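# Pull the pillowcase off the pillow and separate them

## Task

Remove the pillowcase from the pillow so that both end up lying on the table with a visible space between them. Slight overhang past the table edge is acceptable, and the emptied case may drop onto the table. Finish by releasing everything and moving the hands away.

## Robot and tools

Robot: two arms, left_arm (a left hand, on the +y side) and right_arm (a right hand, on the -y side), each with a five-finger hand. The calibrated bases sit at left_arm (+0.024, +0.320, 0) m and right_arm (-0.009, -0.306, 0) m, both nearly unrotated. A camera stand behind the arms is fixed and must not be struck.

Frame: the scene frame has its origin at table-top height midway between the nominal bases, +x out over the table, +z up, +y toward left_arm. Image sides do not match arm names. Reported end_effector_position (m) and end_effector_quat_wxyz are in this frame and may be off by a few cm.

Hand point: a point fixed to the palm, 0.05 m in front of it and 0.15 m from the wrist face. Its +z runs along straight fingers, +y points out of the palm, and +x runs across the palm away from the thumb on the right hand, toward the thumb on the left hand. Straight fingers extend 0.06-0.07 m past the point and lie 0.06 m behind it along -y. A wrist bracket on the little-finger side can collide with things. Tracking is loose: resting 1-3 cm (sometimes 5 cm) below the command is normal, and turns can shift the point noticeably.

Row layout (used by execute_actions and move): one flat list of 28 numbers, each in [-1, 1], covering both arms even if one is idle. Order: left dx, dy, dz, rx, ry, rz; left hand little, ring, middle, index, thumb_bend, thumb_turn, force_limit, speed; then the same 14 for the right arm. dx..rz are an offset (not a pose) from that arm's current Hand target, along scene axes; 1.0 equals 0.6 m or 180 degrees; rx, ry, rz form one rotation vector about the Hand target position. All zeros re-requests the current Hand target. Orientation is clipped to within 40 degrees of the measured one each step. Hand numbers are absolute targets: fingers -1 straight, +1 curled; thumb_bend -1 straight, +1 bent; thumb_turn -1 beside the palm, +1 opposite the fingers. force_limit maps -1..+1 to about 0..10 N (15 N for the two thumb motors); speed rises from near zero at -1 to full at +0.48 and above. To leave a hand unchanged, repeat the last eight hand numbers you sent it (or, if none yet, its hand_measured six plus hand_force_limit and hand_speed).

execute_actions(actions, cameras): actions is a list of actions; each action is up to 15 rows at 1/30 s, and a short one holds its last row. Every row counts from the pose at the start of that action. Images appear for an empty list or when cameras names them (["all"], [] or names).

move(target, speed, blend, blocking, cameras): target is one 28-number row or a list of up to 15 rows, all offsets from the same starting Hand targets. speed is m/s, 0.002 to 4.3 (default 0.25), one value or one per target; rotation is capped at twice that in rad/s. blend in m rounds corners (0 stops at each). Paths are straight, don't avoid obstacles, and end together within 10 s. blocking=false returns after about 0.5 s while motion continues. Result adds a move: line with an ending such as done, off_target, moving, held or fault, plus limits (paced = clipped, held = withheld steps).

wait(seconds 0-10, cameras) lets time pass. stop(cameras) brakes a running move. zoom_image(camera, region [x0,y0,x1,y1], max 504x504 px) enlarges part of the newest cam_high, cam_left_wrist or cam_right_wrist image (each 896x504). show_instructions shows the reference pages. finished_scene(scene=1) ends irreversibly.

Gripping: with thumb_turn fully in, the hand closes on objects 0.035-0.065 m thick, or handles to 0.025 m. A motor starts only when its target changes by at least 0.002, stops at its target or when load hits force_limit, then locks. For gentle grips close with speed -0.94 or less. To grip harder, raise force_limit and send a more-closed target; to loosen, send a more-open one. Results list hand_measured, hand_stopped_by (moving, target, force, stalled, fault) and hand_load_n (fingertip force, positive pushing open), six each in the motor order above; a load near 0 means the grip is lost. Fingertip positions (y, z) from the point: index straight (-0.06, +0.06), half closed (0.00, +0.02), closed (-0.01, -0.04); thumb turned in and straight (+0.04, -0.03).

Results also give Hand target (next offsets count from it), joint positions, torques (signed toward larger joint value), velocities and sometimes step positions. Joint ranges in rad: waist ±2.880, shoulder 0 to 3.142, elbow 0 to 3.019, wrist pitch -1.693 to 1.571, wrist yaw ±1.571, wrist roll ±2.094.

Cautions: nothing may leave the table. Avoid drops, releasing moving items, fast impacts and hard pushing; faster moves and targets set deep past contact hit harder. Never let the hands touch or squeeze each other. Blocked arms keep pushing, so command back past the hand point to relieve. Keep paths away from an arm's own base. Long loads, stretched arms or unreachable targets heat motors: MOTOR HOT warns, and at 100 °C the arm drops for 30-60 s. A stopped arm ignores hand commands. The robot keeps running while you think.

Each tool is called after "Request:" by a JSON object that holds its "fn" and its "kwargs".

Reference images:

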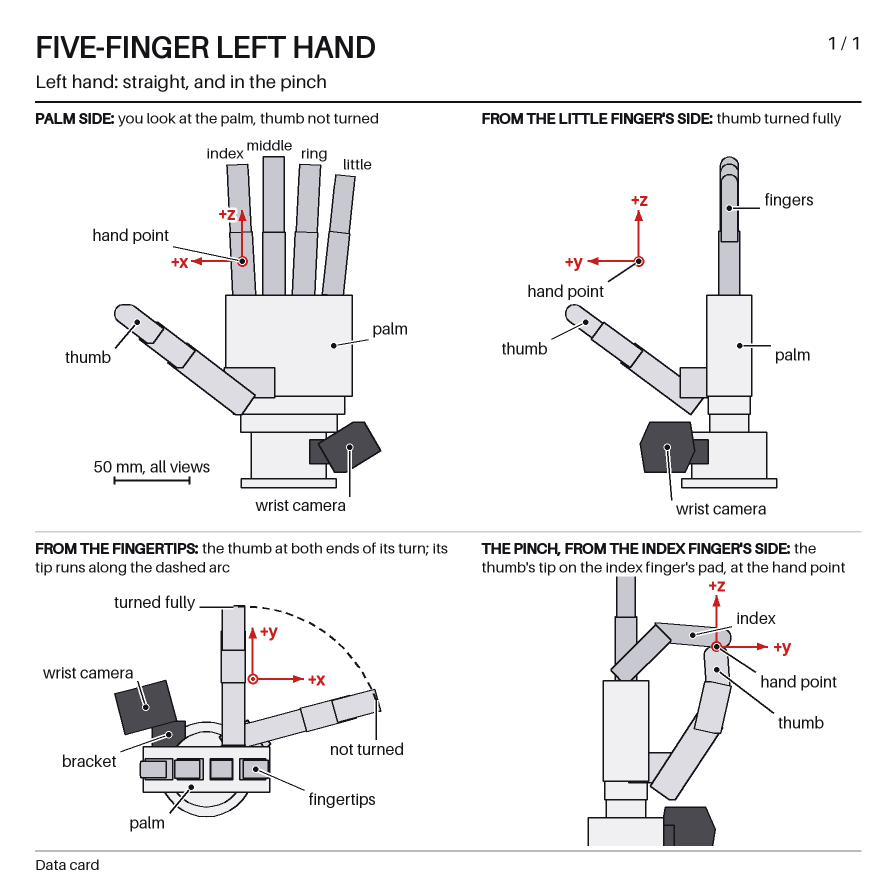

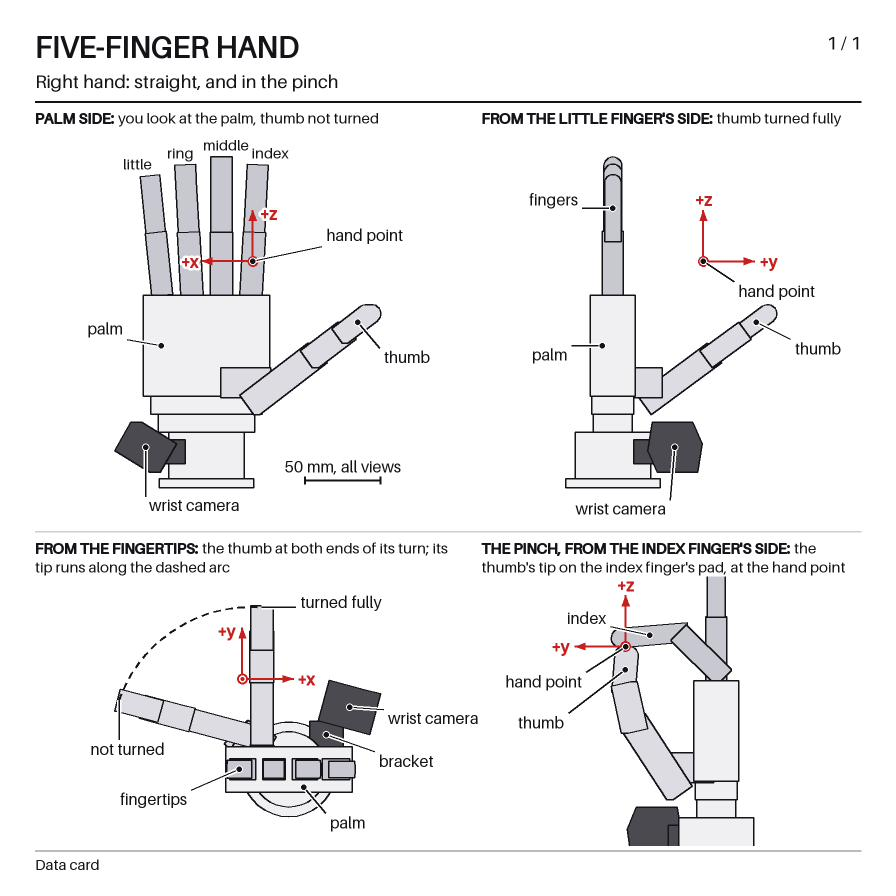

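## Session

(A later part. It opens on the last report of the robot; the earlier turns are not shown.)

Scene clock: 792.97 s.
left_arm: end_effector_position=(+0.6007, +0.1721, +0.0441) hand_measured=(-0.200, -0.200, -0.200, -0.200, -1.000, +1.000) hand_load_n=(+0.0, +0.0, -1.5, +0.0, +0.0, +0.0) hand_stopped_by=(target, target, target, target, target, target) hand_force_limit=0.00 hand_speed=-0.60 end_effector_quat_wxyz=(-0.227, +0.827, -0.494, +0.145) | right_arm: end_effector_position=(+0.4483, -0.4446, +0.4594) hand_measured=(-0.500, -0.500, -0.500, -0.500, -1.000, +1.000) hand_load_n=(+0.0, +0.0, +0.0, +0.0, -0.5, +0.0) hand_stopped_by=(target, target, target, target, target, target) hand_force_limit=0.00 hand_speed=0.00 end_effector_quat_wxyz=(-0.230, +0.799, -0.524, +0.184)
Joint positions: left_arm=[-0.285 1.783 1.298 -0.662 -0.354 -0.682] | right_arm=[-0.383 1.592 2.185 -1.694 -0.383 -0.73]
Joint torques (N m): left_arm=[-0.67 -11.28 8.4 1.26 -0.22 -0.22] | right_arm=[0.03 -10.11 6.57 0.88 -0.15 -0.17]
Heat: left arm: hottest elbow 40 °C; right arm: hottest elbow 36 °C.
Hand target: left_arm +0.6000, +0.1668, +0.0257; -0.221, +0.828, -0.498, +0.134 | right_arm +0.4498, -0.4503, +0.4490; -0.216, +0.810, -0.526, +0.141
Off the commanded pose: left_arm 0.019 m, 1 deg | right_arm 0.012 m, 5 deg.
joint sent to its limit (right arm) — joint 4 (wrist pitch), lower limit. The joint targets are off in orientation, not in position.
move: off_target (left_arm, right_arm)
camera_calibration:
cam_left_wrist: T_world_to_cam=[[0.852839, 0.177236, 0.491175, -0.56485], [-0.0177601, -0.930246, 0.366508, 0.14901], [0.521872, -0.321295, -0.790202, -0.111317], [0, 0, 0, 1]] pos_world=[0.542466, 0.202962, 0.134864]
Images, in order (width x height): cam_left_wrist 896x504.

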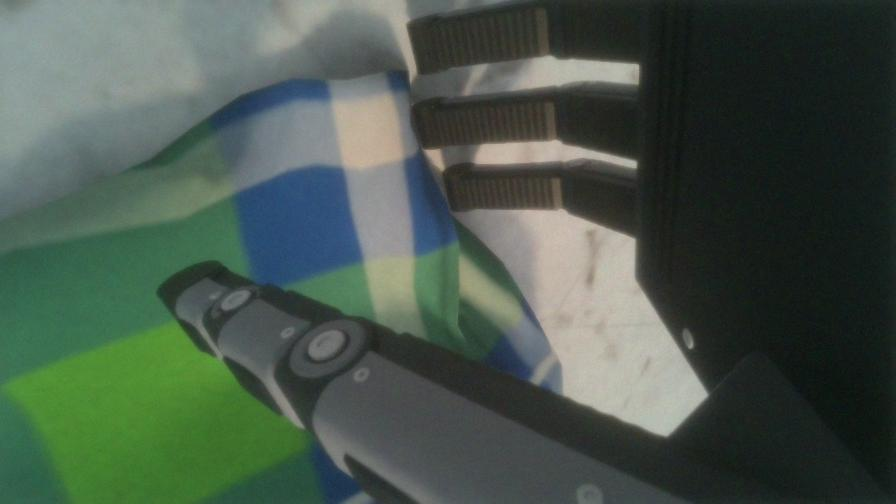

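Request:
{"fn": "move", "kwargs": {"target": [0, 0, 0, 0,0,0, 0, 0, 0, 0, -1, 1, 0, -0.6, 0,0,0,0,0,0, -0.5, -0.5, -0.5, -0.5, -1, 1, 0, 0], "cameras": ["cam_left_wrist"], "speed": 0.1}}

Scene clock: 805.80 s.
left_arm: end_effector_position=(+0.5996, +0.1724, +0.0369) hand_measured=(+0.000, +0.000, +0.000, +0.000, -1.000, +1.000) hand_load_n=(+0.0, +0.0, -0.5, +0.0, +0.0, +0.0) hand_stopped_by=(target, target, target, target, target, target) hand_force_limit=0.00 hand_speed=-0.60 end_effector_quat_wxyz=(-0.226, +0.827, -0.496, +0.139) | right_arm: end_effector_position=(+0.4483, -0.4446, +0.4594) hand_measured=(-0.500, -0.500, -0.500, -0.500, -1.000, +1.000) hand_load_n=(+0.0, -0.5, +0.0, +0.0, +0.0, +0.5) hand_stopped_by=(target, target, target, target, target, target) hand_force_limit=0.00 hand_speed=0.00 end_effector_quat_wxyz=(-0.230, +0.799, -0.524, +0.184)
Joint positions: left_arm=[-0.285 1.796 1.298 -0.662 -0.354 -0.682] | right_arm=[-0.383 1.592 2.185 -1.694 -0.383 -0.73]
Joint torques (N m): left_arm=[-0.62 -12.28 8.42 1.25 -0.22 -0.22] | right_arm=[-0.79 -11.34 6.52 1.2 -0.17 -0.25]
Heat: left arm: hottest elbow 40 °C; right arm: hottest elbow 36 °C.
Hand target: left_arm +0.6001, +0.1668, +0.0259; -0.221, +0.828, -0.498, +0.134 | right_arm +0.4498, -0.4503, +0.4490; -0.216, +0.810, -0.526, +0.141
Off the commanded pose: left_arm 0.012 m, 1 deg | right_arm 0.012 m, 5 deg.
joint sent to its limit (right arm) — joint 4 (wrist pitch), lower limit. The joint targets are off in orientation, not in position.
move: off_target (left_arm, right_arm)
camera_calibration:
cam_left_wrist: T_world_to_cam=[[0.858747, 0.175556, 0.481387, -0.563322], [-0.0133804, -0.931472, 0.363566, 0.149587], [0.512224, -0.318652, -0.797551, -0.110654], [0, 0, 0, 1]] pos_world=[0.542433, 0.202971, 0.128539]
Images, in order (width x height): cam_left_wrist 896x504.

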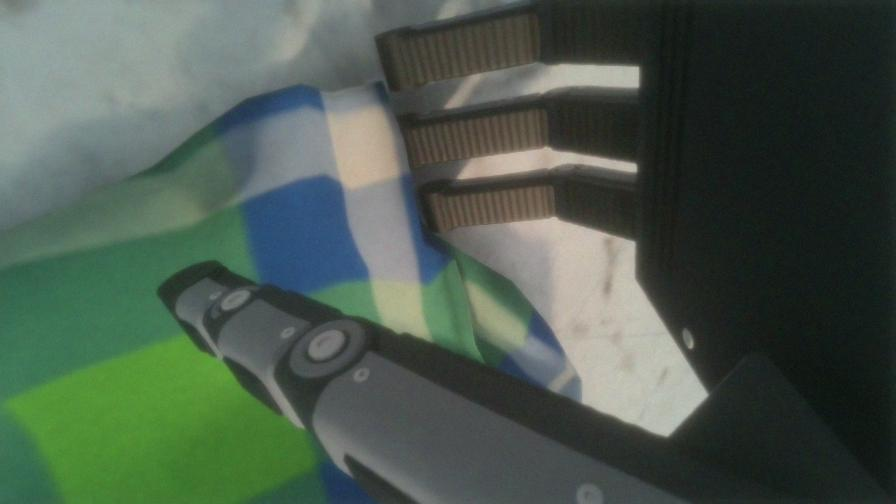

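Request:
{"fn": "move", "kwargs": {"target": [0, 0, 0, 0,0,0, 0, 0, 0, 0, 0, 1, 0, -0.6, 0,0,0,0,0,0, -0.5, -0.5, -0.5, -0.5, -1, 1, 0, 0], "cameras": ["cam_left_wrist"], "speed": 0.1}}

Scene clock: 819.57 s.
left_arm: end_effector_position=(+0.5996, +0.1724, +0.0369) hand_measured=(+0.000, +0.000, +0.000, +0.000, +0.000, +1.000) hand_load_n=(+0.0, +0.0, -1.0, +0.0, +0.0, +0.0) hand_stopped_by=(target, target, target, target, target, target) hand_force_limit=0.00 hand_speed=-0.60 end_effector_quat_wxyz=(-0.226, +0.827, -0.496, +0.139) | right_arm: end_effector_position=(+0.4483, -0.4446, +0.4594) hand_measured=(-0.500, -0.500, -0.500, -0.500, -1.000, +1.000) hand_load_n=(+0.0, +0.0, +0.0, +0.0, +0.0, +0.0) hand_stopped_by=(target, target, target, target, target, target) hand_force_limit=0.00 hand_speed=0.00 end_effector_quat_wxyz=(-0.230, +0.799, -0.524, +0.184)
Joint positions: left_arm=[-0.285 1.796 1.298 -0.662 -0.354 -0.682] | right_arm=[-0.383 1.592 2.185 -1.694 -0.383 -0.73]
Joint torques (N m): left_arm=[-0.67 -12.22 8.42 1.25 -0.23 -0.22] | right_arm=[-0.56 -10.93 6.49 0.88 -0.16 -0.24]
Heat: left arm: hottest elbow 39 °C; right arm: hottest elbow 36 °C.
Hand target: left_arm +0.6001, +0.1668, +0.0259; -0.221, +0.828, -0.498, +0.134 | right_arm +0.4498, -0.4503, +0.4490; -0.216, +0.810, -0.526, +0.141
Off the commanded pose: left_arm 0.012 m, 1 deg | right_arm 0.012 m, 5 deg.
joint sent to its limit (right arm) — joint 4 (wrist pitch), lower limit. The joint targets are off in orientation, not in position.
move: off_target (left_arm, right_arm)
camera_calibration:
cam_left_wrist: T_world_to_cam=[[0.858747, 0.175556, 0.481387, -0.563322], [-0.0133804, -0.931472, 0.363566, 0.149587], [0.512224, -0.318652, -0.797551, -0.110654], [0, 0, 0, 1]] pos_world=[0.542433, 0.202971, 0.128539]
Images, in order (width x height): cam_left_wrist 896x504.

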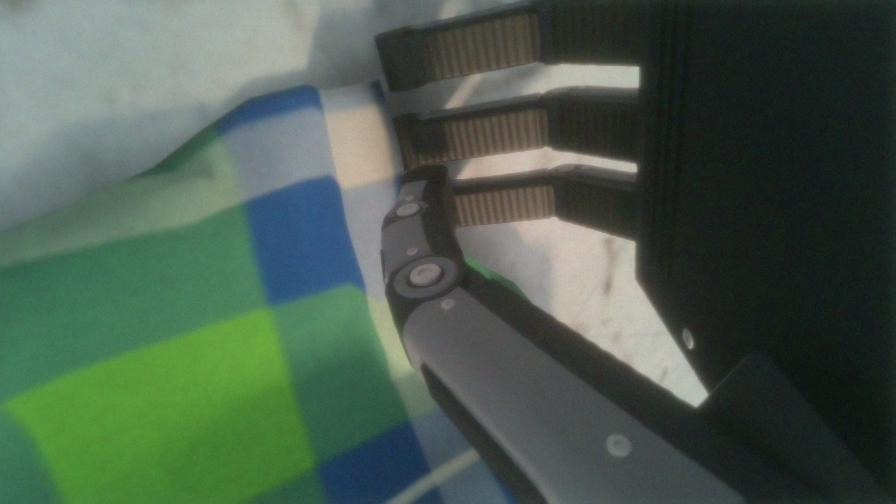

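Request:
{"fn": "move", "kwargs": {"target": [[0, 0, 0.05, 0,0,0, -0.5, -0.5, -0.5, -0.5, -1, 1, 0, 0, 0,0,0,0,0,0, -0.5, -0.5, -0.5, -0.5, -1, 1, 0, 0],[0.01, -0.02, 0.05, 0,0,0, -0.5, -0.5, -0.5, -0.5, -1, 1, 0, 0, 0,0,0,0,0,0, -0.5, -0.5, -0.5, -0.5, -1, 1, 0, 0],[0.01, -0.02, -0.02, 0,0,0, -0.5, -0.5, -0.5, -0.5, -1, 1, 0, 0, 0,0,0,0,0,0, -0.5, -0.5, -0.5, -0.5, -1, 1, 0, 0]], "cameras": ["cam_left_wrist"], "speed": 0.1}}

Request:
{"fn": "zoom_image", "kwargs": {"camera": "cam_left_wrist", "region": [340, 20, 600, 260]}}

Scene clock: 836.17 s.
left_arm: end_effector_position=(+0.6106, +0.1596, +0.0494) hand_measured=(-0.500, -0.500, -0.500, -0.500, -1.000, +1.000) hand_load_n=(+0.0, +0.0, -3.5, +0.0, +0.0, +0.0) hand_stopped_by=(target, target, target, target, target, target) hand_force_limit=0.00 hand_speed=0.00 end_effector_quat_wxyz=(-0.230, +0.824, -0.494, +0.153) | right_arm: end_effector_position=(+0.4483, -0.4446, +0.4594) hand_measured=(-0.500, -0.500, -0.500, -0.500, -1.000, +1.000) hand_load_n=(+0.0, +0.0, +0.0, +0.0, +0.0, +0.0) hand_stopped_by=(target, target, target, target, target, target) hand_force_limit=0.00 hand_speed=0.00 end_effector_quat_wxyz=(-0.230, +0.799, -0.524, +0.184)
Joint positions: left_arm=[-0.302 1.798 1.332 -0.666 -0.362 -0.693] | right_arm=[-0.383 1.592 2.185 -1.694 -0.383 -0.73]
Joint torques (N m): left_arm=[-0.73 -10.29 7.08 1.85 -0.22 -0.3] | right_arm=[-0.38 -10.64 6.46 0.69 -0.18 -0.21]
Heat: left arm: hottest elbow 39 °C; right arm: hottest elbow 36 °C.
Hand target: left_arm +0.6062, +0.1548, +0.0139; -0.221, +0.828, -0.498, +0.134 | right_arm +0.4498, -0.4503, +0.4490; -0.216, +0.810, -0.526, +0.141
Off the commanded pose: left_arm 0.036 m, 3 deg | right_arm 0.012 m, 5 deg.
joint sent to its limit (right arm) — joint 4 (wrist pitch), lower limit. The joint targets are off in orientation, not in position.
move: off_target (left_arm, right_arm)
camera_calibration:
cam_left_wrist: T_world_to_cam=[[0.84524, 0.17367, 0.505379, -0.569122], [-0.0290372, -0.929394, 0.367945, 0.142375], [0.533597, -0.325677, -0.780518, -0.123174], [0, 0, 0, 1]] pos_world=[0.550904, 0.191047, 0.139096]
Images, in order (width x height): cam_left_wrist 896x504.

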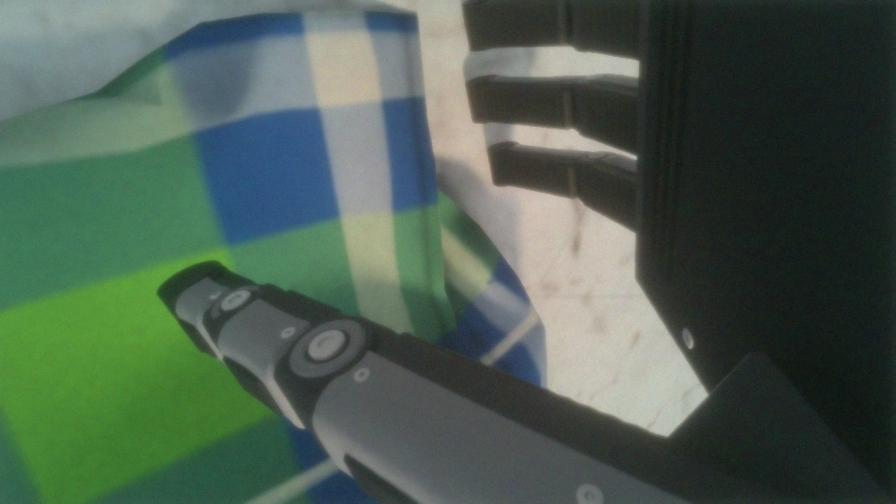

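Scaled by 1.938 from the camera's 896x504 image, which has a finer 1280x720 frame.

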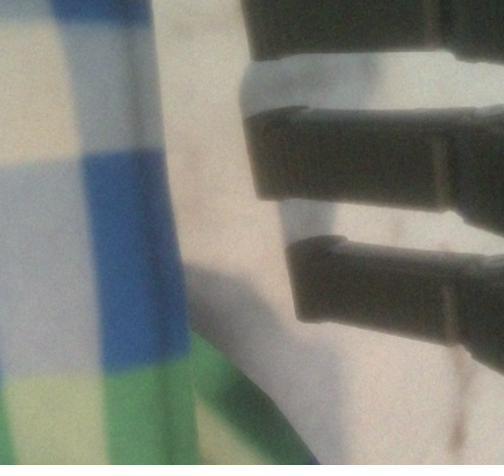

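Request:
{"fn": "move", "kwargs": {"target": [-0.02, 0, 0, 0,0,0, -0.25, -0.25, -0.25, -0.25, -1, 1, 0, -0.6, 0,0,0,0,0,0, -0.5, -0.5, -0.5, -0.5, -1, 1, 0, 0], "cameras": ["cam_left_wrist"], "speed": 0.1}}

Request:
{"fn": "move", "kwargs": {"target": [-0.01, 0, 0, 0,0,0, 0, 0, 0, 0, -1, 1, 0, -0.6, 0,0,0,0,0,0, -0.5, -0.5, -0.5, -0.5, -1, 1, 0, 0], "cameras": ["cam_left_wrist"], "speed": 0.1}}

Scene clock: 844.87 s.
left_arm: end_effector_position=(+0.6115, +0.1601, +0.0443) hand_measured=(-0.250, -0.250, -0.250, -0.250, -1.000, +1.000) hand_load_n=(+0.0, +0.0, -1.0, +0.0, +0.0, +0.0) hand_stopped_by=(target, target, target, target, target, target) hand_force_limit=0.00 hand_speed=-0.60 end_effector_quat_wxyz=(-0.234, +0.826, -0.488, +0.159) | right_arm: end_effector_position=(+0.4483, -0.4446, +0.4594) hand_measured=(-0.500, -0.500, -0.500, -0.500, -1.000, +1.000) hand_load_n=(+0.0, +0.0, +0.0, +0.0, +0.0, +0.0) hand_stopped_by=(target, target, target, target, target, target) hand_force_limit=0.00 hand_speed=0.00 end_effector_quat_wxyz=(-0.230, +0.799, -0.524, +0.184)
Joint positions: left_arm=[-0.303 1.799 1.313 -0.633 -0.367 -0.702] | right_arm=[-0.383 1.592 2.185 -1.694 -0.383 -0.73]
Joint torques (N m): left_arm=[-1.14 -11.93 5.67 0.95 -0.07 -0.24] | right_arm=[-0.67 -9.76 6.64 0.61 -0.14 -0.19]
Heat: left arm: hottest elbow 39 °C; right arm: hottest elbow 36 °C.
Hand target: left_arm +0.5941, +0.1550, +0.0139; -0.221, +0.828, -0.498, +0.134 | right_arm +0.4498, -0.4503, +0.4490; -0.216, +0.810, -0.526, +0.141
Off the commanded pose: left_arm 0.035 m, 3 deg | right_arm 0.012 m, 5 deg.
joint sent to its limit (right arm) — joint 4 (wrist pitch), lower limit. The joint targets are off in orientation, not in position.
move: off_target (left_arm, right_arm)
camera_calibration:
cam_left_wrist: T_world_to_cam=[[0.834972, 0.183944, 0.518639, -0.56336], [-0.0257194, -0.928404, 0.370681, 0.142472], [0.549691, -0.322847, -0.770461, -0.138279], [0, 0, 0, 1]] pos_world=[0.550065, 0.191256, 0.132831]
Images, in order (width x height): cam_left_wrist 896x504.

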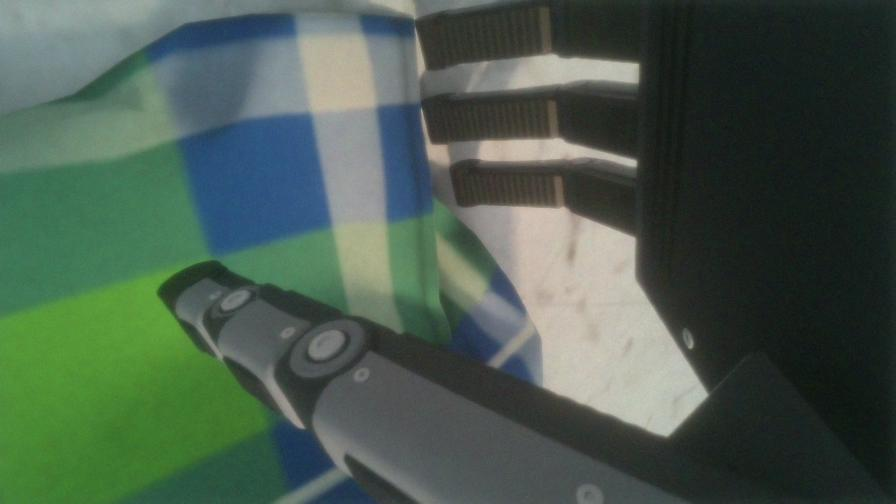

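Scene clock: 845.57 s.
left_arm: end_effector_position=(+0.6029, +0.1611, +0.0354) hand_measured=(+0.000, +0.000, +0.000, +0.000, -1.000, +1.000) hand_load_n=(+0.0, +0.0, -1.5, +0.0, +0.0, +0.5) hand_stopped_by=(target, target, target, target, target, target) hand_force_limit=0.00 hand_speed=-0.60 end_effector_quat_wxyz=(-0.231, +0.827, -0.489, +0.152) | right_arm: end_effector_position=(+0.4483, -0.4446, +0.4594) hand_measured=(-0.500, -0.500, -0.500, -0.500, -1.000, +1.000) hand_load_n=(+0.0, +0.5, +0.0, +0.0, +0.5, +0.0) hand_stopped_by=(target, target, target, target, target, target) hand_force_limit=0.00 hand_speed=0.00 end_effector_quat_wxyz=(-0.230, +0.799, -0.524, +0.184)
Joint positions: left_arm=[-0.305 1.798 1.29 -0.63 -0.367 -0.706] | right_arm=[-0.383 1.592 2.185 -1.694 -0.383 -0.73]
Joint torques (N m): left_arm=[-1.2 -12.28 5.96 1.03 -0.11 -0.24] | right_arm=[-1.14 -10.99 6.39 0.91 -0.17 -0.24]
Heat: left arm: hottest elbow 39 °C; right arm: hottest elbow 36 °C.
Hand target: left_arm +0.5881, +0.1550, +0.0137; -0.221, +0.828, -0.498, +0.134 | right_arm +0.4498, -0.4503, +0.4490; -0.216, +0.810, -0.526, +0.141
Off the commanded pose: left_arm 0.027 m, 3 deg | right_arm 0.012 m, 5 deg.
joint sent to its limit (right arm) — joint 4 (wrist pitch), lower limit. The joint targets are off in orientation, not in position.
move: off_target (left_arm, right_arm)
camera_calibration:
cam_left_wrist: T_world_to_cam=[[0.843052, 0.183501, 0.50556, -0.55608], [-0.0185257, -0.92953, 0.368281, 0.14233], [0.537513, -0.319846, -0.780243, -0.132801], [0, 0, 0, 1]] pos_world=[0.542824, 0.191866, 0.125097]
Images, in order (width x height): cam_left_wrist 896x504.

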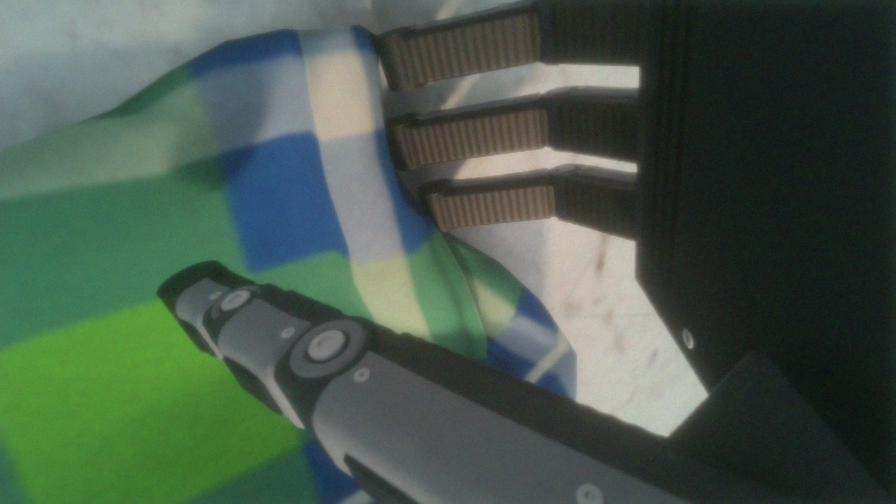

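Request:
{"fn": "move", "kwargs": {"target": [[0.02, 0, 0.1, 0,0,0, -0.5, -0.5, -0.5, -0.5, -1, 1, 0, 0, 0,0,0,0,0,0, -0.5, -0.5, -0.5, -0.5, -1, 1, 0, 0],[0.057, 0.035, 0.1, 0.0782, -0.147,0, 0, 0, 0, 0, -0.6, 1, 0, 0, 0,0,0,0,0,0, -0.5, -0.5, -0.5, -0.5, -1, 1, 0, 0]], "cameras": ["cam_left_wrist"], "speed": 0.1}}

Scene clock: 915.90 s.
left_arm: end_effector_position=(+0.6216, +0.1803, +0.0662) hand_measured=(+0.000, +0.000, +0.000, +0.000, -0.600, +1.000) hand_load_n=(+0.0, +0.0, +0.0, +0.0, +0.0, +0.0) hand_stopped_by=(target, target, target, target, target, target) hand_force_limit=0.00 hand_speed=0.00 end_effector_quat_wxyz=(-0.424, +0.749, -0.444, +0.250) | right_arm: end_effector_position=(+0.4483, -0.4446, +0.4594) hand_measured=(-0.500, -0.500, -0.500, -0.500, -1.000, +1.000) hand_load_n=(+0.0, +0.0, +0.0, +0.0, +0.0, +0.0) hand_stopped_by=(target, target, target, target, target, target) hand_force_limit=0.00 hand_speed=0.00 end_effector_quat_wxyz=(-0.230, +0.799, -0.524, +0.184)
Joint positions: left_arm=[-0.384 1.698 1.055 -0.107 -0.713 -0.544] | right_arm=[-0.383 1.592 2.185 -1.694 -0.383 -0.73]
Joint torques (N m): left_arm=[-0.73 -13.27 7.49 2.21 -0.63 0.02] | right_arm=[-1.61 -10.11 6.23 0.94 -0.15 -0.24]
Heat: left arm: hottest elbow 37 °C; right arm: hottest elbow 36 °C.
Hand target: left_arm +0.6223, +0.1758, +0.0738; -0.428, +0.742, -0.446, +0.258 | right_arm +0.4498, -0.4503, +0.4490; -0.216, +0.810, -0.526, +0.141
Off the commanded pose: left_arm 0.009 m, 1 deg | right_arm 0.012 m, 5 deg.
joint sent to its limit (right arm) — joint 4 (wrist pitch), lower limit. The joint targets are off in orientation, not in position.
move: off_target (right_arm)
camera_calibration:
cam_left_wrist: T_world_to_cam=[[0.571715, 0.0247805, 0.820078, -0.414442], [-0.102557, -0.989545, 0.101399, 0.229857], [0.814017, -0.142076, -0.563196, -0.330961], [0, 0, 0, 1]] pos_world=[0.529924, 0.190703, 0.130171]
Images, in order (width x height): cam_left_wrist 896x504.

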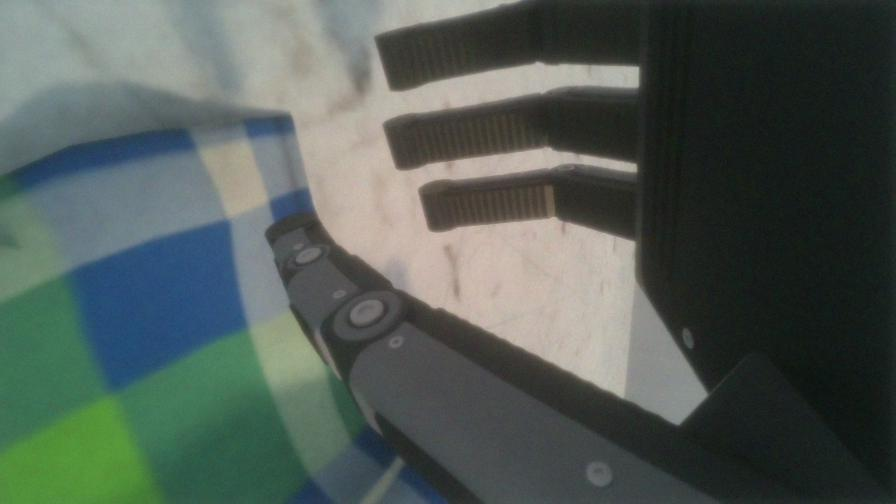

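Request:
{"fn": "move", "kwargs": {"target": [[-0.033, -0.01, 0, 0,0,0, 0,0,0,0, -0.6, 1, 0, 0, 0,0,0,0,0,0, -0.5, -0.5, -0.5, -0.5, -1, 1, 0, 0],[-0.033, -0.01, -0.065, 0,0,0, 0, 0, 0, 0, -0.6, 1, 0, 0, 0,0,0,0,0,0, -0.5, -0.5, -0.5, -0.5, -1, 1, 0, 0]], "cameras": ["cam_left_wrist"], "speed": 0.1}}

Scene clock: 927.20 s.
left_arm: end_effector_position=(+0.6010, +0.1742, +0.0415) hand_measured=(+0.000, +0.000, +0.000, +0.000, -0.600, +1.000) hand_load_n=(+0.0, +0.0, +0.0, +0.0, +0.0, +0.0) hand_stopped_by=(target, target, target, target, target, target) hand_force_limit=0.00 hand_speed=0.00 end_effector_quat_wxyz=(-0.429, +0.742, -0.447, +0.256) | right_arm: end_effector_position=(+0.4483, -0.4446, +0.4594) hand_measured=(-0.500, -0.500, -0.500, -0.500, -1.000, +1.000) hand_load_n=(+0.0, +0.0, +0.0, +0.0, +0.0, +0.0) hand_stopped_by=(target, target, target, target, target, target) hand_force_limit=0.00 hand_speed=0.00 end_effector_quat_wxyz=(-0.230, +0.799, -0.524, +0.184)
Joint positions: left_arm=[-0.413 1.704 0.971 -0.007 -0.733 -0.544] | right_arm=[-0.383 1.592 2.185 -1.694 -0.383 -0.73]
Joint torques (N m): left_arm=[-0.56 -10.58 7.31 2.28 -0.64 -0.22] | right_arm=[-0.79 -10.52 6.67 0.72 -0.23 -0.22]
Heat: left arm: hottest elbow 37 °C; right arm: hottest elbow 36 °C.
Hand target: left_arm +0.6024, +0.1700, +0.0347; -0.428, +0.743, -0.446, +0.258 | right_arm +0.4498, -0.4503, +0.4490; -0.216, +0.810, -0.526, +0.141
Off the commanded pose: left_arm 0.008 m, 0 deg | right_arm 0.012 m, 5 deg.
joint sent to its limit (right arm) — joint 4 (wrist pitch), lower limit. The joint targets are off in orientation, not in position.
move: off_target (right_arm)
camera_calibration:
cam_left_wrist: T_world_to_cam=[[0.560879, 0.00961908, 0.827842, -0.37355], [-0.117255, -0.98893, 0.0909334, 0.233491], [0.819553, -0.148071, -0.553542, -0.331699], [0, 0, 0, 1]] pos_world=[0.508739, 0.185385, 0.104399]
Images, in order (width x height): cam_left_wrist 896x504.

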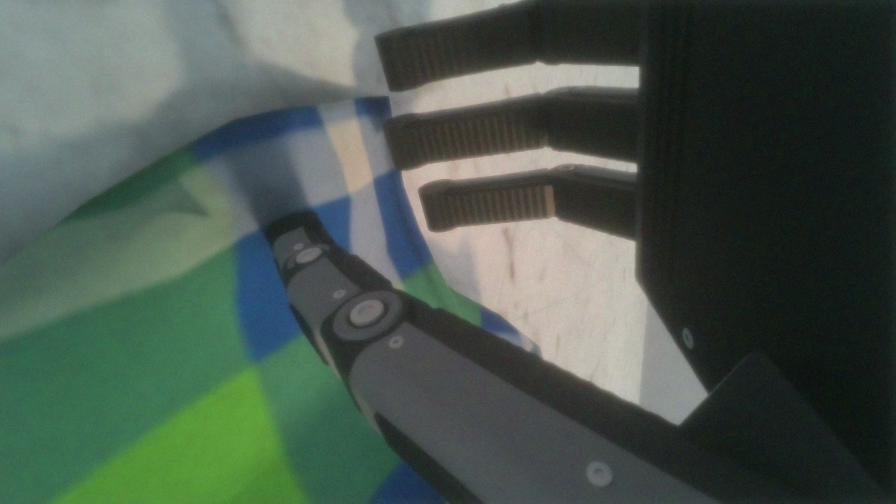

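Request:
{"fn": "move", "kwargs": {"target": [0, 0, -0.035, 0,0,0, 0,0,0,0, -0.6, 1, 0, 0, 0,0,0,0,0,0, -0.5, -0.5, -0.5, -0.5, -1, 1, 0, 0], "cameras": ["cam_left_wrist"], "speed": 0.1}}

Scene clock: 934.80 s.
left_arm: end_effector_position=(+0.6059, +0.1725, +0.0334) hand_measured=(+0.000, +0.000, +0.000, +0.000, -0.600, +1.000) hand_load_n=(+0.0, +0.0, +0.0, +0.5, -0.5, -0.5) hand_stopped_by=(target, target, target, target, target, target) hand_force_limit=0.00 hand_speed=0.00 end_effector_quat_wxyz=(-0.431, +0.741, -0.440, +0.266) | right_arm: end_effector_position=(+0.4483, -0.4446, +0.4594) hand_measured=(-0.500, -0.500, -0.500, -0.500, -1.000, +1.000) hand_load_n=(+0.0, +0.0, +0.0, +0.0, +0.0, +0.0) hand_stopped_by=(target, target, target, target, target, target) hand_force_limit=0.00 hand_speed=0.00 end_effector_quat_wxyz=(-0.230, +0.799, -0.524, +0.184)
Joint positions: left_arm=[-0.413 1.729 0.962 0.052 -0.736 -0.545] | right_arm=[-0.383 1.592 2.185 -1.694 -0.383 -0.73]
Joint torques (N m): left_arm=[-0.56 -9.52 6.57 2.14 -0.49 -0.22] | right_arm=[-0.79 -10.52 6.46 0.9 -0.2 -0.19]
Heat: left arm: hottest elbow 37 °C; right arm: hottest elbow 36 °C.
Hand target: left_arm +0.6026, +0.1699, +0.0139; -0.428, +0.743, -0.446, +0.258 | right_arm +0.4498, -0.4503, +0.4490; -0.216, +0.810, -0.526, +0.141
Off the commanded pose: left_arm 0.020 m, 1 deg | right_arm 0.012 m, 5 deg.
joint sent to its limit (right arm) — joint 4 (wrist pitch), lower limit. The joint targets are off in orientation, not in position.
move: off_target (left_arm, right_arm)
camera_calibration:
cam_left_wrist: T_world_to_cam=[[0.540674, 0.0174477, 0.841051, -0.359037], [-0.117523, -0.988414, 0.0960549, 0.233007], [0.832983, -0.150777, -0.532359, -0.348849], [0, 0, 0, 1]] pos_world=[0.512091, 0.183974, 0.0938739]
Images, in order (width x height): cam_left_wrist 896x504.

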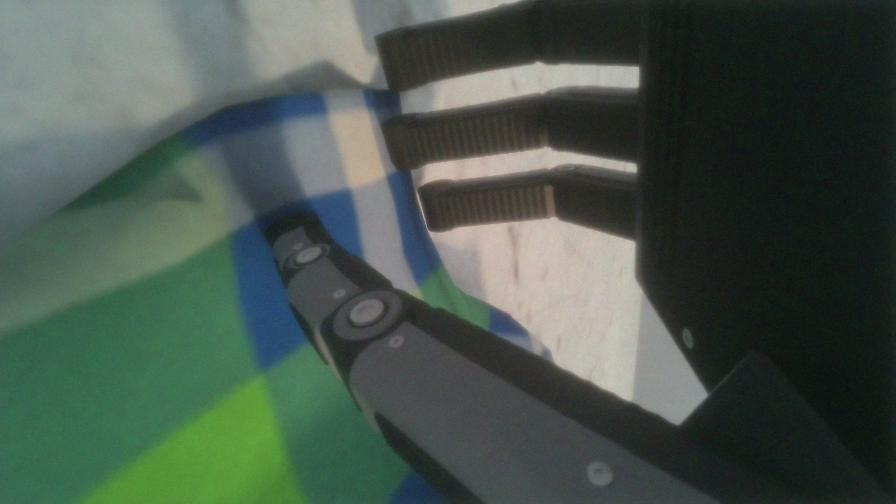

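Request:
{"fn": "move", "kwargs": {"target": [0, 0, -0.02, 0,0,0, 0.2,0.2,0.2,0.2, -0.6, 1, 0, -0.6, 0,0,0,0,0,0, -0.5, -0.5, -0.5, -0.5, -1, 1, 0, 0], "cameras": ["cam_left_wrist"], "speed": 0.1}}

Request:
{"fn": "move", "kwargs": {"target": [0, 0, 0, 0,0,0, 0.2,0.2,0.2,0.2, -0.3, 1, 0, -0.6, 0,0,0,0,0,0, -0.5, -0.5, -0.5, -0.5, -1, 1, 0, 0], "cameras": ["cam_left_wrist"], "speed": 0.1}}

Scene clock: 943.47 s.
left_arm: end_effector_position=(+0.6104, +0.1712, +0.0331) hand_measured=(+0.200, +0.200, +0.200, +0.200, -0.600, +1.000) hand_load_n=(+0.0, +0.0, +0.0, +0.0, -1.0, -1.5) hand_stopped_by=(target, target, target, target, target, target) hand_force_limit=0.00 hand_speed=-0.60 end_effector_quat_wxyz=(-0.434, +0.740, -0.434, +0.276) | right_arm: end_effector_position=(+0.4483, -0.4446, +0.4594) hand_measured=(-0.500, -0.500, -0.500, -0.500, -1.000, +1.000) hand_load_n=(+0.0, +0.0, +0.0, +0.0, +0.0, +0.0) hand_stopped_by=(target, target, target, target, target, target) hand_force_limit=0.00 hand_speed=0.00 end_effector_quat_wxyz=(-0.230, +0.799, -0.524, +0.184)
Joint positions: left_arm=[-0.413 1.739 0.959 0.088 -0.739 -0.545] | right_arm=[-0.383 1.592 2.185 -1.694 -0.383 -0.73]
Joint torques (N m): left_arm=[-0.56 -8.7 5.97 2 -0.35 -0.21] | right_arm=[-1.08 -10.64 6.48 1.05 -0.13 -0.19]
Heat: left arm: hottest elbow 37 °C; right arm: hottest elbow 36 °C.
Hand target: left_arm +0.6026, +0.1699, +0.0018; -0.428, +0.743, -0.446, +0.258 | right_arm +0.4498, -0.4503, +0.4490; -0.216, +0.810, -0.526, +0.141
Off the commanded pose: left_arm 0.032 m, 3 deg | right_arm 0.012 m, 5 deg.
joint sent to its limit (right arm) — joint 4 (wrist pitch), lower limit. The joint targets are off in orientation, not in position.
move: off_target (left_arm, right_arm)
camera_calibration:
cam_left_wrist: T_world_to_cam=[[0.521239, 0.0250629, 0.853043, -0.351068], [-0.117758, -0.987895, 0.100979, 0.2321], [0.845248, -0.153087, -0.511978, -0.360743], [0, 0, 0, 1]] pos_world=[0.515238, 0.182864, 0.0913463]
Images, in order (width x height): cam_left_wrist 896x504.

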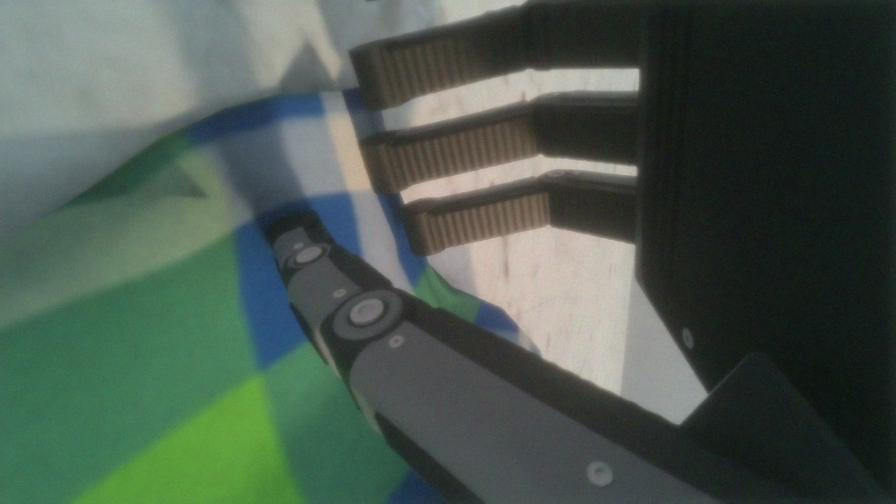

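Scene clock: 944.27 s.
left_arm: end_effector_position=(+0.6098, +0.1705, +0.0294) hand_measured=(+0.200, +0.200, +0.200, +0.200, -0.300, +1.000) hand_load_n=(+0.5, +0.0, -2.0, +0.0, +0.0, +0.0) hand_stopped_by=(target, target, target, target, target, target) hand_force_limit=0.00 hand_speed=-0.60 end_effector_quat_wxyz=(-0.433, +0.740, -0.435, +0.274) | right_arm: end_effector_position=(+0.4483, -0.4446, +0.4594) hand_measured=(-0.500, -0.500, -0.500, -0.500, -1.000, +1.000) hand_load_n=(+0.0, +0.0, +0.0, +0.0, +0.0, +0.0) hand_stopped_by=(target, target, target, target, target, target) hand_force_limit=0.00 hand_speed=0.00 end_effector_quat_wxyz=(-0.230, +0.799, -0.524, +0.184)
Joint positions: left_arm=[-0.415 1.746 0.959 0.09 -0.739 -0.545] | right_arm=[-0.383 1.592 2.185 -1.694 -0.383 -0.73]
Joint torques (N m): left_arm=[-0.44 -9.23 6.01 1.91 -0.36 -0.21] | right_arm=[-0.91 -10.29 6.58 0.7 -0.17 -0.19]
Heat: left arm: hottest elbow 37 °C; right arm: hottest elbow 36 °C.
Hand target: left_arm +0.6025, +0.1700, +0.0019; -0.428, +0.743, -0.446, +0.258 | right_arm +0.4498, -0.4503, +0.4490; -0.216, +0.810, -0.526, +0.141
Off the commanded pose: left_arm 0.029 m, 2 deg | right_arm 0.012 m, 5 deg.
joint sent to its limit (right arm) — joint 4 (wrist pitch), lower limit. The joint targets are off in orientation, not in position.
move: off_target (left_arm, right_arm)
camera_calibration:
cam_left_wrist: T_world_to_cam=[[0.525493, 0.0224528, 0.850501, -0.349635], [-0.11879, -0.987924, 0.0994768, 0.232366], [0.842464, -0.153306, -0.51648, -0.360363], [0, 0, 0, 1]] pos_world=[0.514927, 0.182164, 0.0881301]
Images, in order (width x height): cam_left_wrist 896x504.

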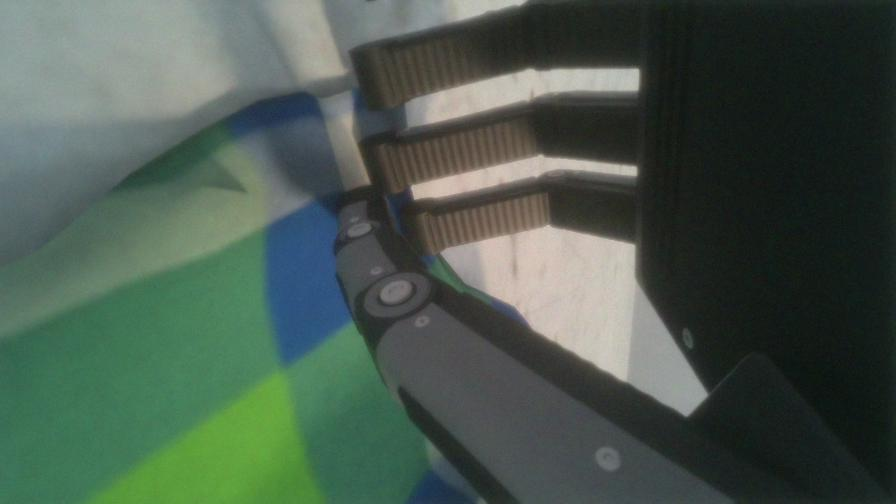

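Request:
{"fn": "move", "kwargs": {"target": [0, 0, 0, 0,0,0, 0.3,0.3,0.3,0.3, 0.0, 1, 0.3, -0.6, 0,0,0,0,0,0, -0.5, -0.5, -0.5, -0.5, -1, 1, 0, 0], "cameras": ["cam_left_wrist"], "speed": 0.1}}

Request:
{"fn": "move", "kwargs": {"target": [0, 0, 0, 0,0,0, 0.7,0.7,0.7,0.7, 0.2, 1, 0.5, -0.6, 0,0,0,0,0,0, -0.5, -0.5, -0.5, -0.5, -1, 1, 0, 0], "cameras": ["cam_left_wrist"], "speed": 0.1}}

Scene clock: 953.10 s.
left_arm: end_effector_position=(+0.6094, +0.1708, +0.0270) hand_measured=(+0.300, +0.300, +0.290, +0.300, -0.236, +1.000) hand_load_n=(+0.0, +0.0, +18.5, +0.0, +15.0, +1.0) hand_stopped_by=(target, target, force, target, force, target) hand_force_limit=0.30 hand_speed=-0.60 end_effector_quat_wxyz=(-0.433, +0.740, -0.436, +0.273) | right_arm: end_effector_position=(+0.4483, -0.4446, +0.4594) hand_measured=(-0.500, -0.500, -0.500, -0.500, -1.000, +1.000) hand_load_n=(+0.0, +0.0, +0.0, +0.0, +0.0, +0.0) hand_stopped_by=(target, target, target, target, target, target) hand_force_limit=0.00 hand_speed=0.00 end_effector_quat_wxyz=(-0.230, +0.799, -0.524, +0.184)
Joint positions: left_arm=[-0.415 1.75 0.958 0.093 -0.74 -0.545] | right_arm=[-0.383 1.592 2.185 -1.694 -0.383 -0.73]
Joint torques (N m): left_arm=[-0.44 -9.52 6.12 1.8 -0.32 -0.21] | right_arm=[-0.62 -11.11 6.67 0.85 -0.23 -0.23]
Heat: left arm: hottest elbow 37 °C; right arm: hottest elbow 36 °C.
Hand target: left_arm +0.6025, +0.1700, +0.0018; -0.428, +0.743, -0.446, +0.258 | right_arm +0.4498, -0.4503, +0.4490; -0.216, +0.810, -0.526, +0.141
Off the commanded pose: left_arm 0.026 m, 2 deg | right_arm 0.012 m, 5 deg.
joint sent to its limit (right arm) — joint 4 (wrist pitch), lower limit. The joint targets are off in orientation, not in position.
move: off_target (left_arm, right_arm)
camera_calibration:
cam_left_wrist: T_world_to_cam=[[0.527316, 0.0218868, 0.849387, -0.348342], [-0.117759, -0.988138, 0.098569, 0.232337], [0.841469, -0.152, -0.518484, -0.36077], [0, 0, 0, 1]] pos_world=[0.514624, 0.182369, 0.0859228]
Images, in order (width x height): cam_left_wrist 896x504.

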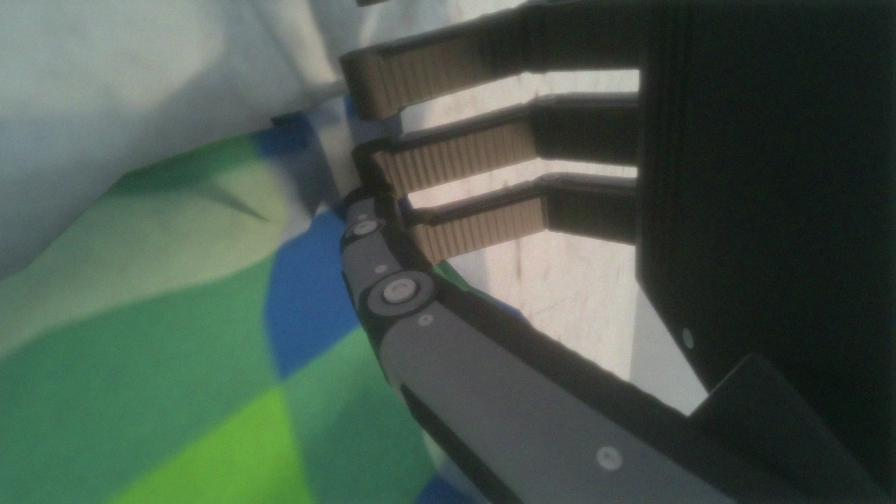

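Scene clock: 953.73 s.
left_arm: end_effector_position=(+0.6094, +0.1708, +0.0270) hand_measured=(+0.700, +0.700, +0.290, +0.332, -0.236, +1.000) hand_load_n=(+0.0, +0.0, +18.0, +8.0, +15.0, +1.0) hand_stopped_by=(target, target, force, force, force, target) hand_force_limit=0.50 hand_speed=-0.60 end_effector_quat_wxyz=(-0.433, +0.740, -0.436, +0.273) | right_arm: end_effector_position=(+0.4483, -0.4446, +0.4594) hand_measured=(-0.500, -0.500, -0.500, -0.500, -1.000, +1.000) hand_load_n=(+0.0, +0.0, +0.0, +0.0, +0.0, +0.0) hand_stopped_by=(target, target, target, target, target, target) hand_force_limit=0.00 hand_speed=0.00 end_effector_quat_wxyz=(-0.230, +0.799, -0.524, +0.184)
Joint positions: left_arm=[-0.415 1.75 0.958 0.093 -0.74 -0.545] | right_arm=[-0.383 1.592 2.185 -1.694 -0.383 -0.73]
Joint torques (N m): left_arm=[-0.44 -9.52 6.12 1.8 -0.32 -0.21] | right_arm=[-0.21 -9.7 6.39 1.2 -0.14 -0.22]
Heat: left arm: hottest elbow 37 °C; right arm: hottest elbow 36 °C.
Hand target: left_arm +0.6025, +0.1700, +0.0018; -0.428, +0.743, -0.446, +0.258 | right_arm +0.4498, -0.4503, +0.4490; -0.216, +0.810, -0.526, +0.141
Off the commanded pose: left_arm 0.026 m, 2 deg | right_arm 0.012 m, 5 deg.
joint sent to its limit (right arm) — joint 4 (wrist pitch), lower limit. The joint targets are off in orientation, not in position.
move: off_target (left_arm, right_arm)
camera_calibration:
cam_left_wrist: T_world_to_cam=[[0.527316, 0.0218868, 0.849387, -0.348342], [-0.117759, -0.988138, 0.098569, 0.232337], [0.841469, -0.152, -0.518484, -0.36077], [0, 0, 0, 1]] pos_world=[0.514624, 0.182369, 0.0859228]
Images, in order (width x height): cam_left_wrist 896x504.

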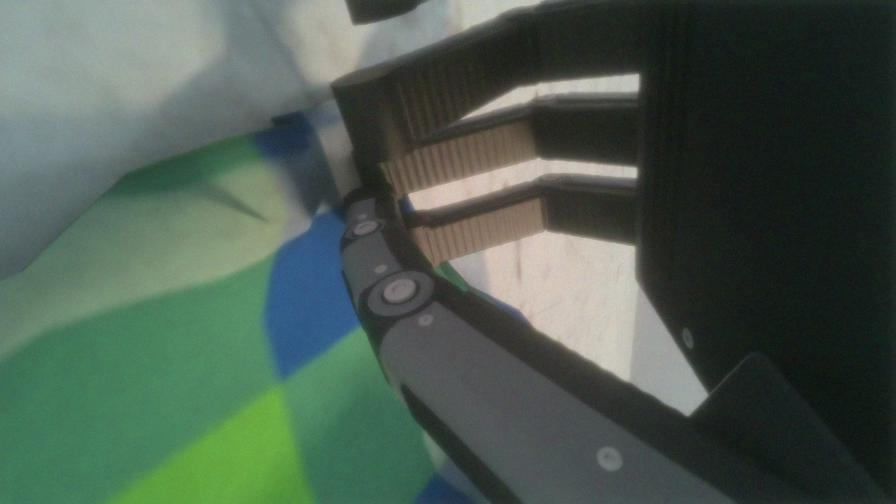

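Request:
{"fn": "move", "kwargs": {"target": [0, 0.0, 0.4, 0,0,0, 0.7,0.7,0.7,0.7, 0.2, 1, 0.5, -0.6, 0,0,0,0,0,0, -0.5, -0.5, -0.5, -0.5, -1, 1, 0, 0], "cameras": ["cam_left_wrist", "cam_high", "cam_right_wrist"], "speed": 0.1}}

Scene clock: 965.27 s.
left_arm: end_effector_position=(+0.5940, +0.1771, +0.2199) hand_measured=(+0.700, +0.700, +0.290, +0.332, -0.236, +1.000) hand_load_n=(+0.0, +0.0, +18.0, +8.0, +15.0, +1.0) hand_stopped_by=(target, target, force, force, force, target) hand_force_limit=0.50 hand_speed=-0.60 end_effector_quat_wxyz=(-0.428, +0.743, -0.455, +0.240) | right_arm: end_effector_position=(+0.4483, -0.4446, +0.4594) hand_measured=(-0.500, -0.500, -0.500, -0.500, -1.000, +1.000) hand_load_n=(+0.0, +0.0, +0.0, +0.0, +0.0, +0.0) hand_stopped_by=(target, target, target, target, target, target) hand_force_limit=0.00 hand_speed=0.00 end_effector_quat_wxyz=(-0.230, +0.799, -0.524, +0.184)
Joint positions: left_arm=[-0.415 1.471 1.235 -0.54 -0.739 -0.545] | right_arm=[-0.383 1.592 2.185 -1.694 -0.383 -0.73]
Joint torques (N m): left_arm=[-0.44 -11.05 12.45 1.25 -0.39 -0.2] | right_arm=[-0.67 -10.93 6.69 0.68 -0.23 -0.25]
Heat: left arm: hottest elbow 36 °C; right arm: hottest elbow 36 °C.
Hand target: left_arm +0.6025, +0.1700, +0.2418; -0.428, +0.742, -0.446, +0.258 | right_arm +0.4498, -0.4503, +0.4490; -0.216, +0.810, -0.526, +0.141
Off the commanded pose: left_arm 0.025 m, 2 deg | right_arm 0.012 m, 5 deg.
joint sent to its limit (right arm) — joint 4 (wrist pitch), lower limit. The joint targets are off in orientation, not in position.
move: off_target (left_arm, right_arm)
camera_calibration:
cam_left_wrist: T_world_to_cam=[[0.585864, -0.00245925, 0.810406, -0.5261], [-0.112093, -0.990629, 0.0780287, 0.21933], [0.80262, -0.136555, -0.58065, -0.212762], [0, 0, 0, 1]] pos_world=[0.503576, 0.186927, 0.2857]
cam_right_wrist: T_world_to_cam=[[-0.594891, -0.61986, -0.511741, 0.224828], [-0.793797, 0.553197, 0.252703, 0.480466], [0.126453, 0.556549, -0.821135, 0.68763], [0, 0, 0, 1]] pos_world=[0.428188, -0.50913, 0.558275]

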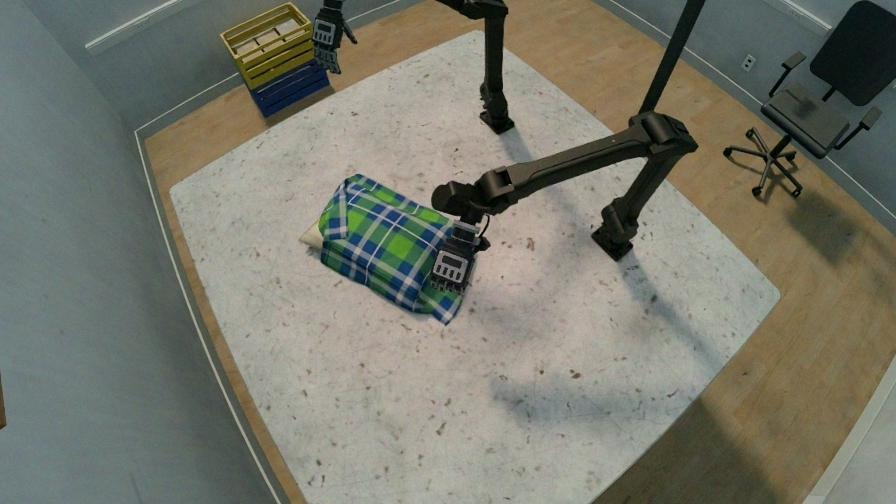

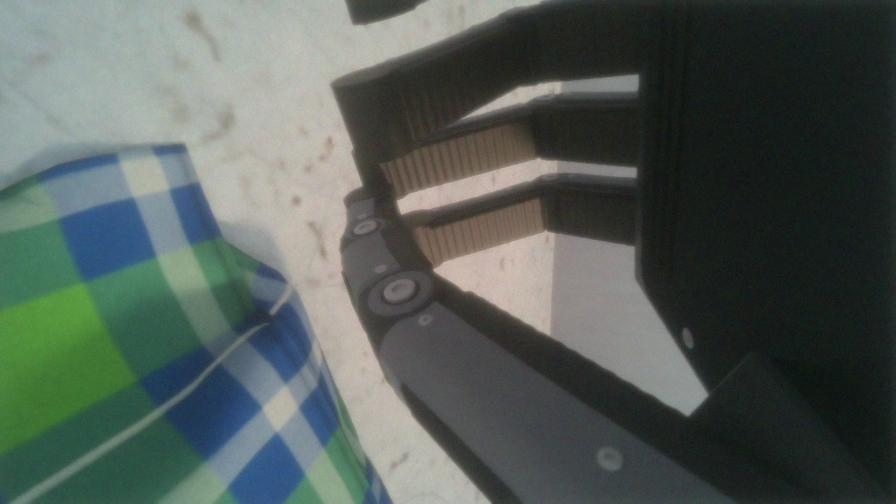

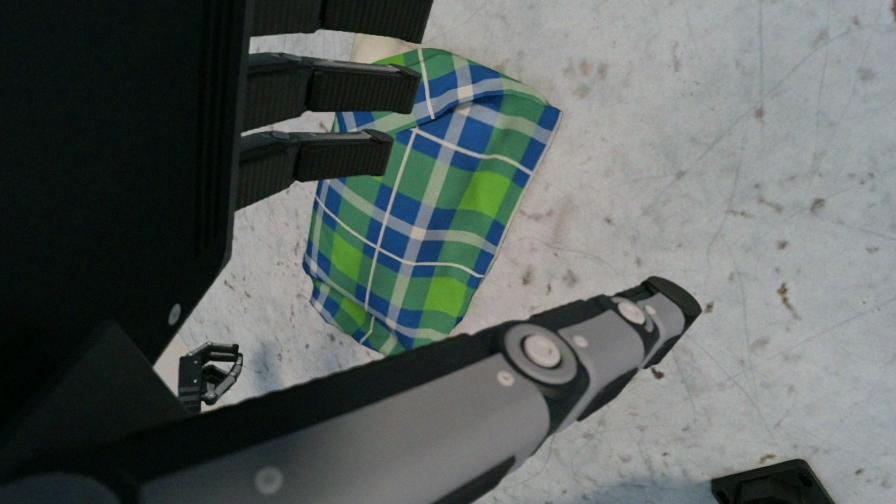

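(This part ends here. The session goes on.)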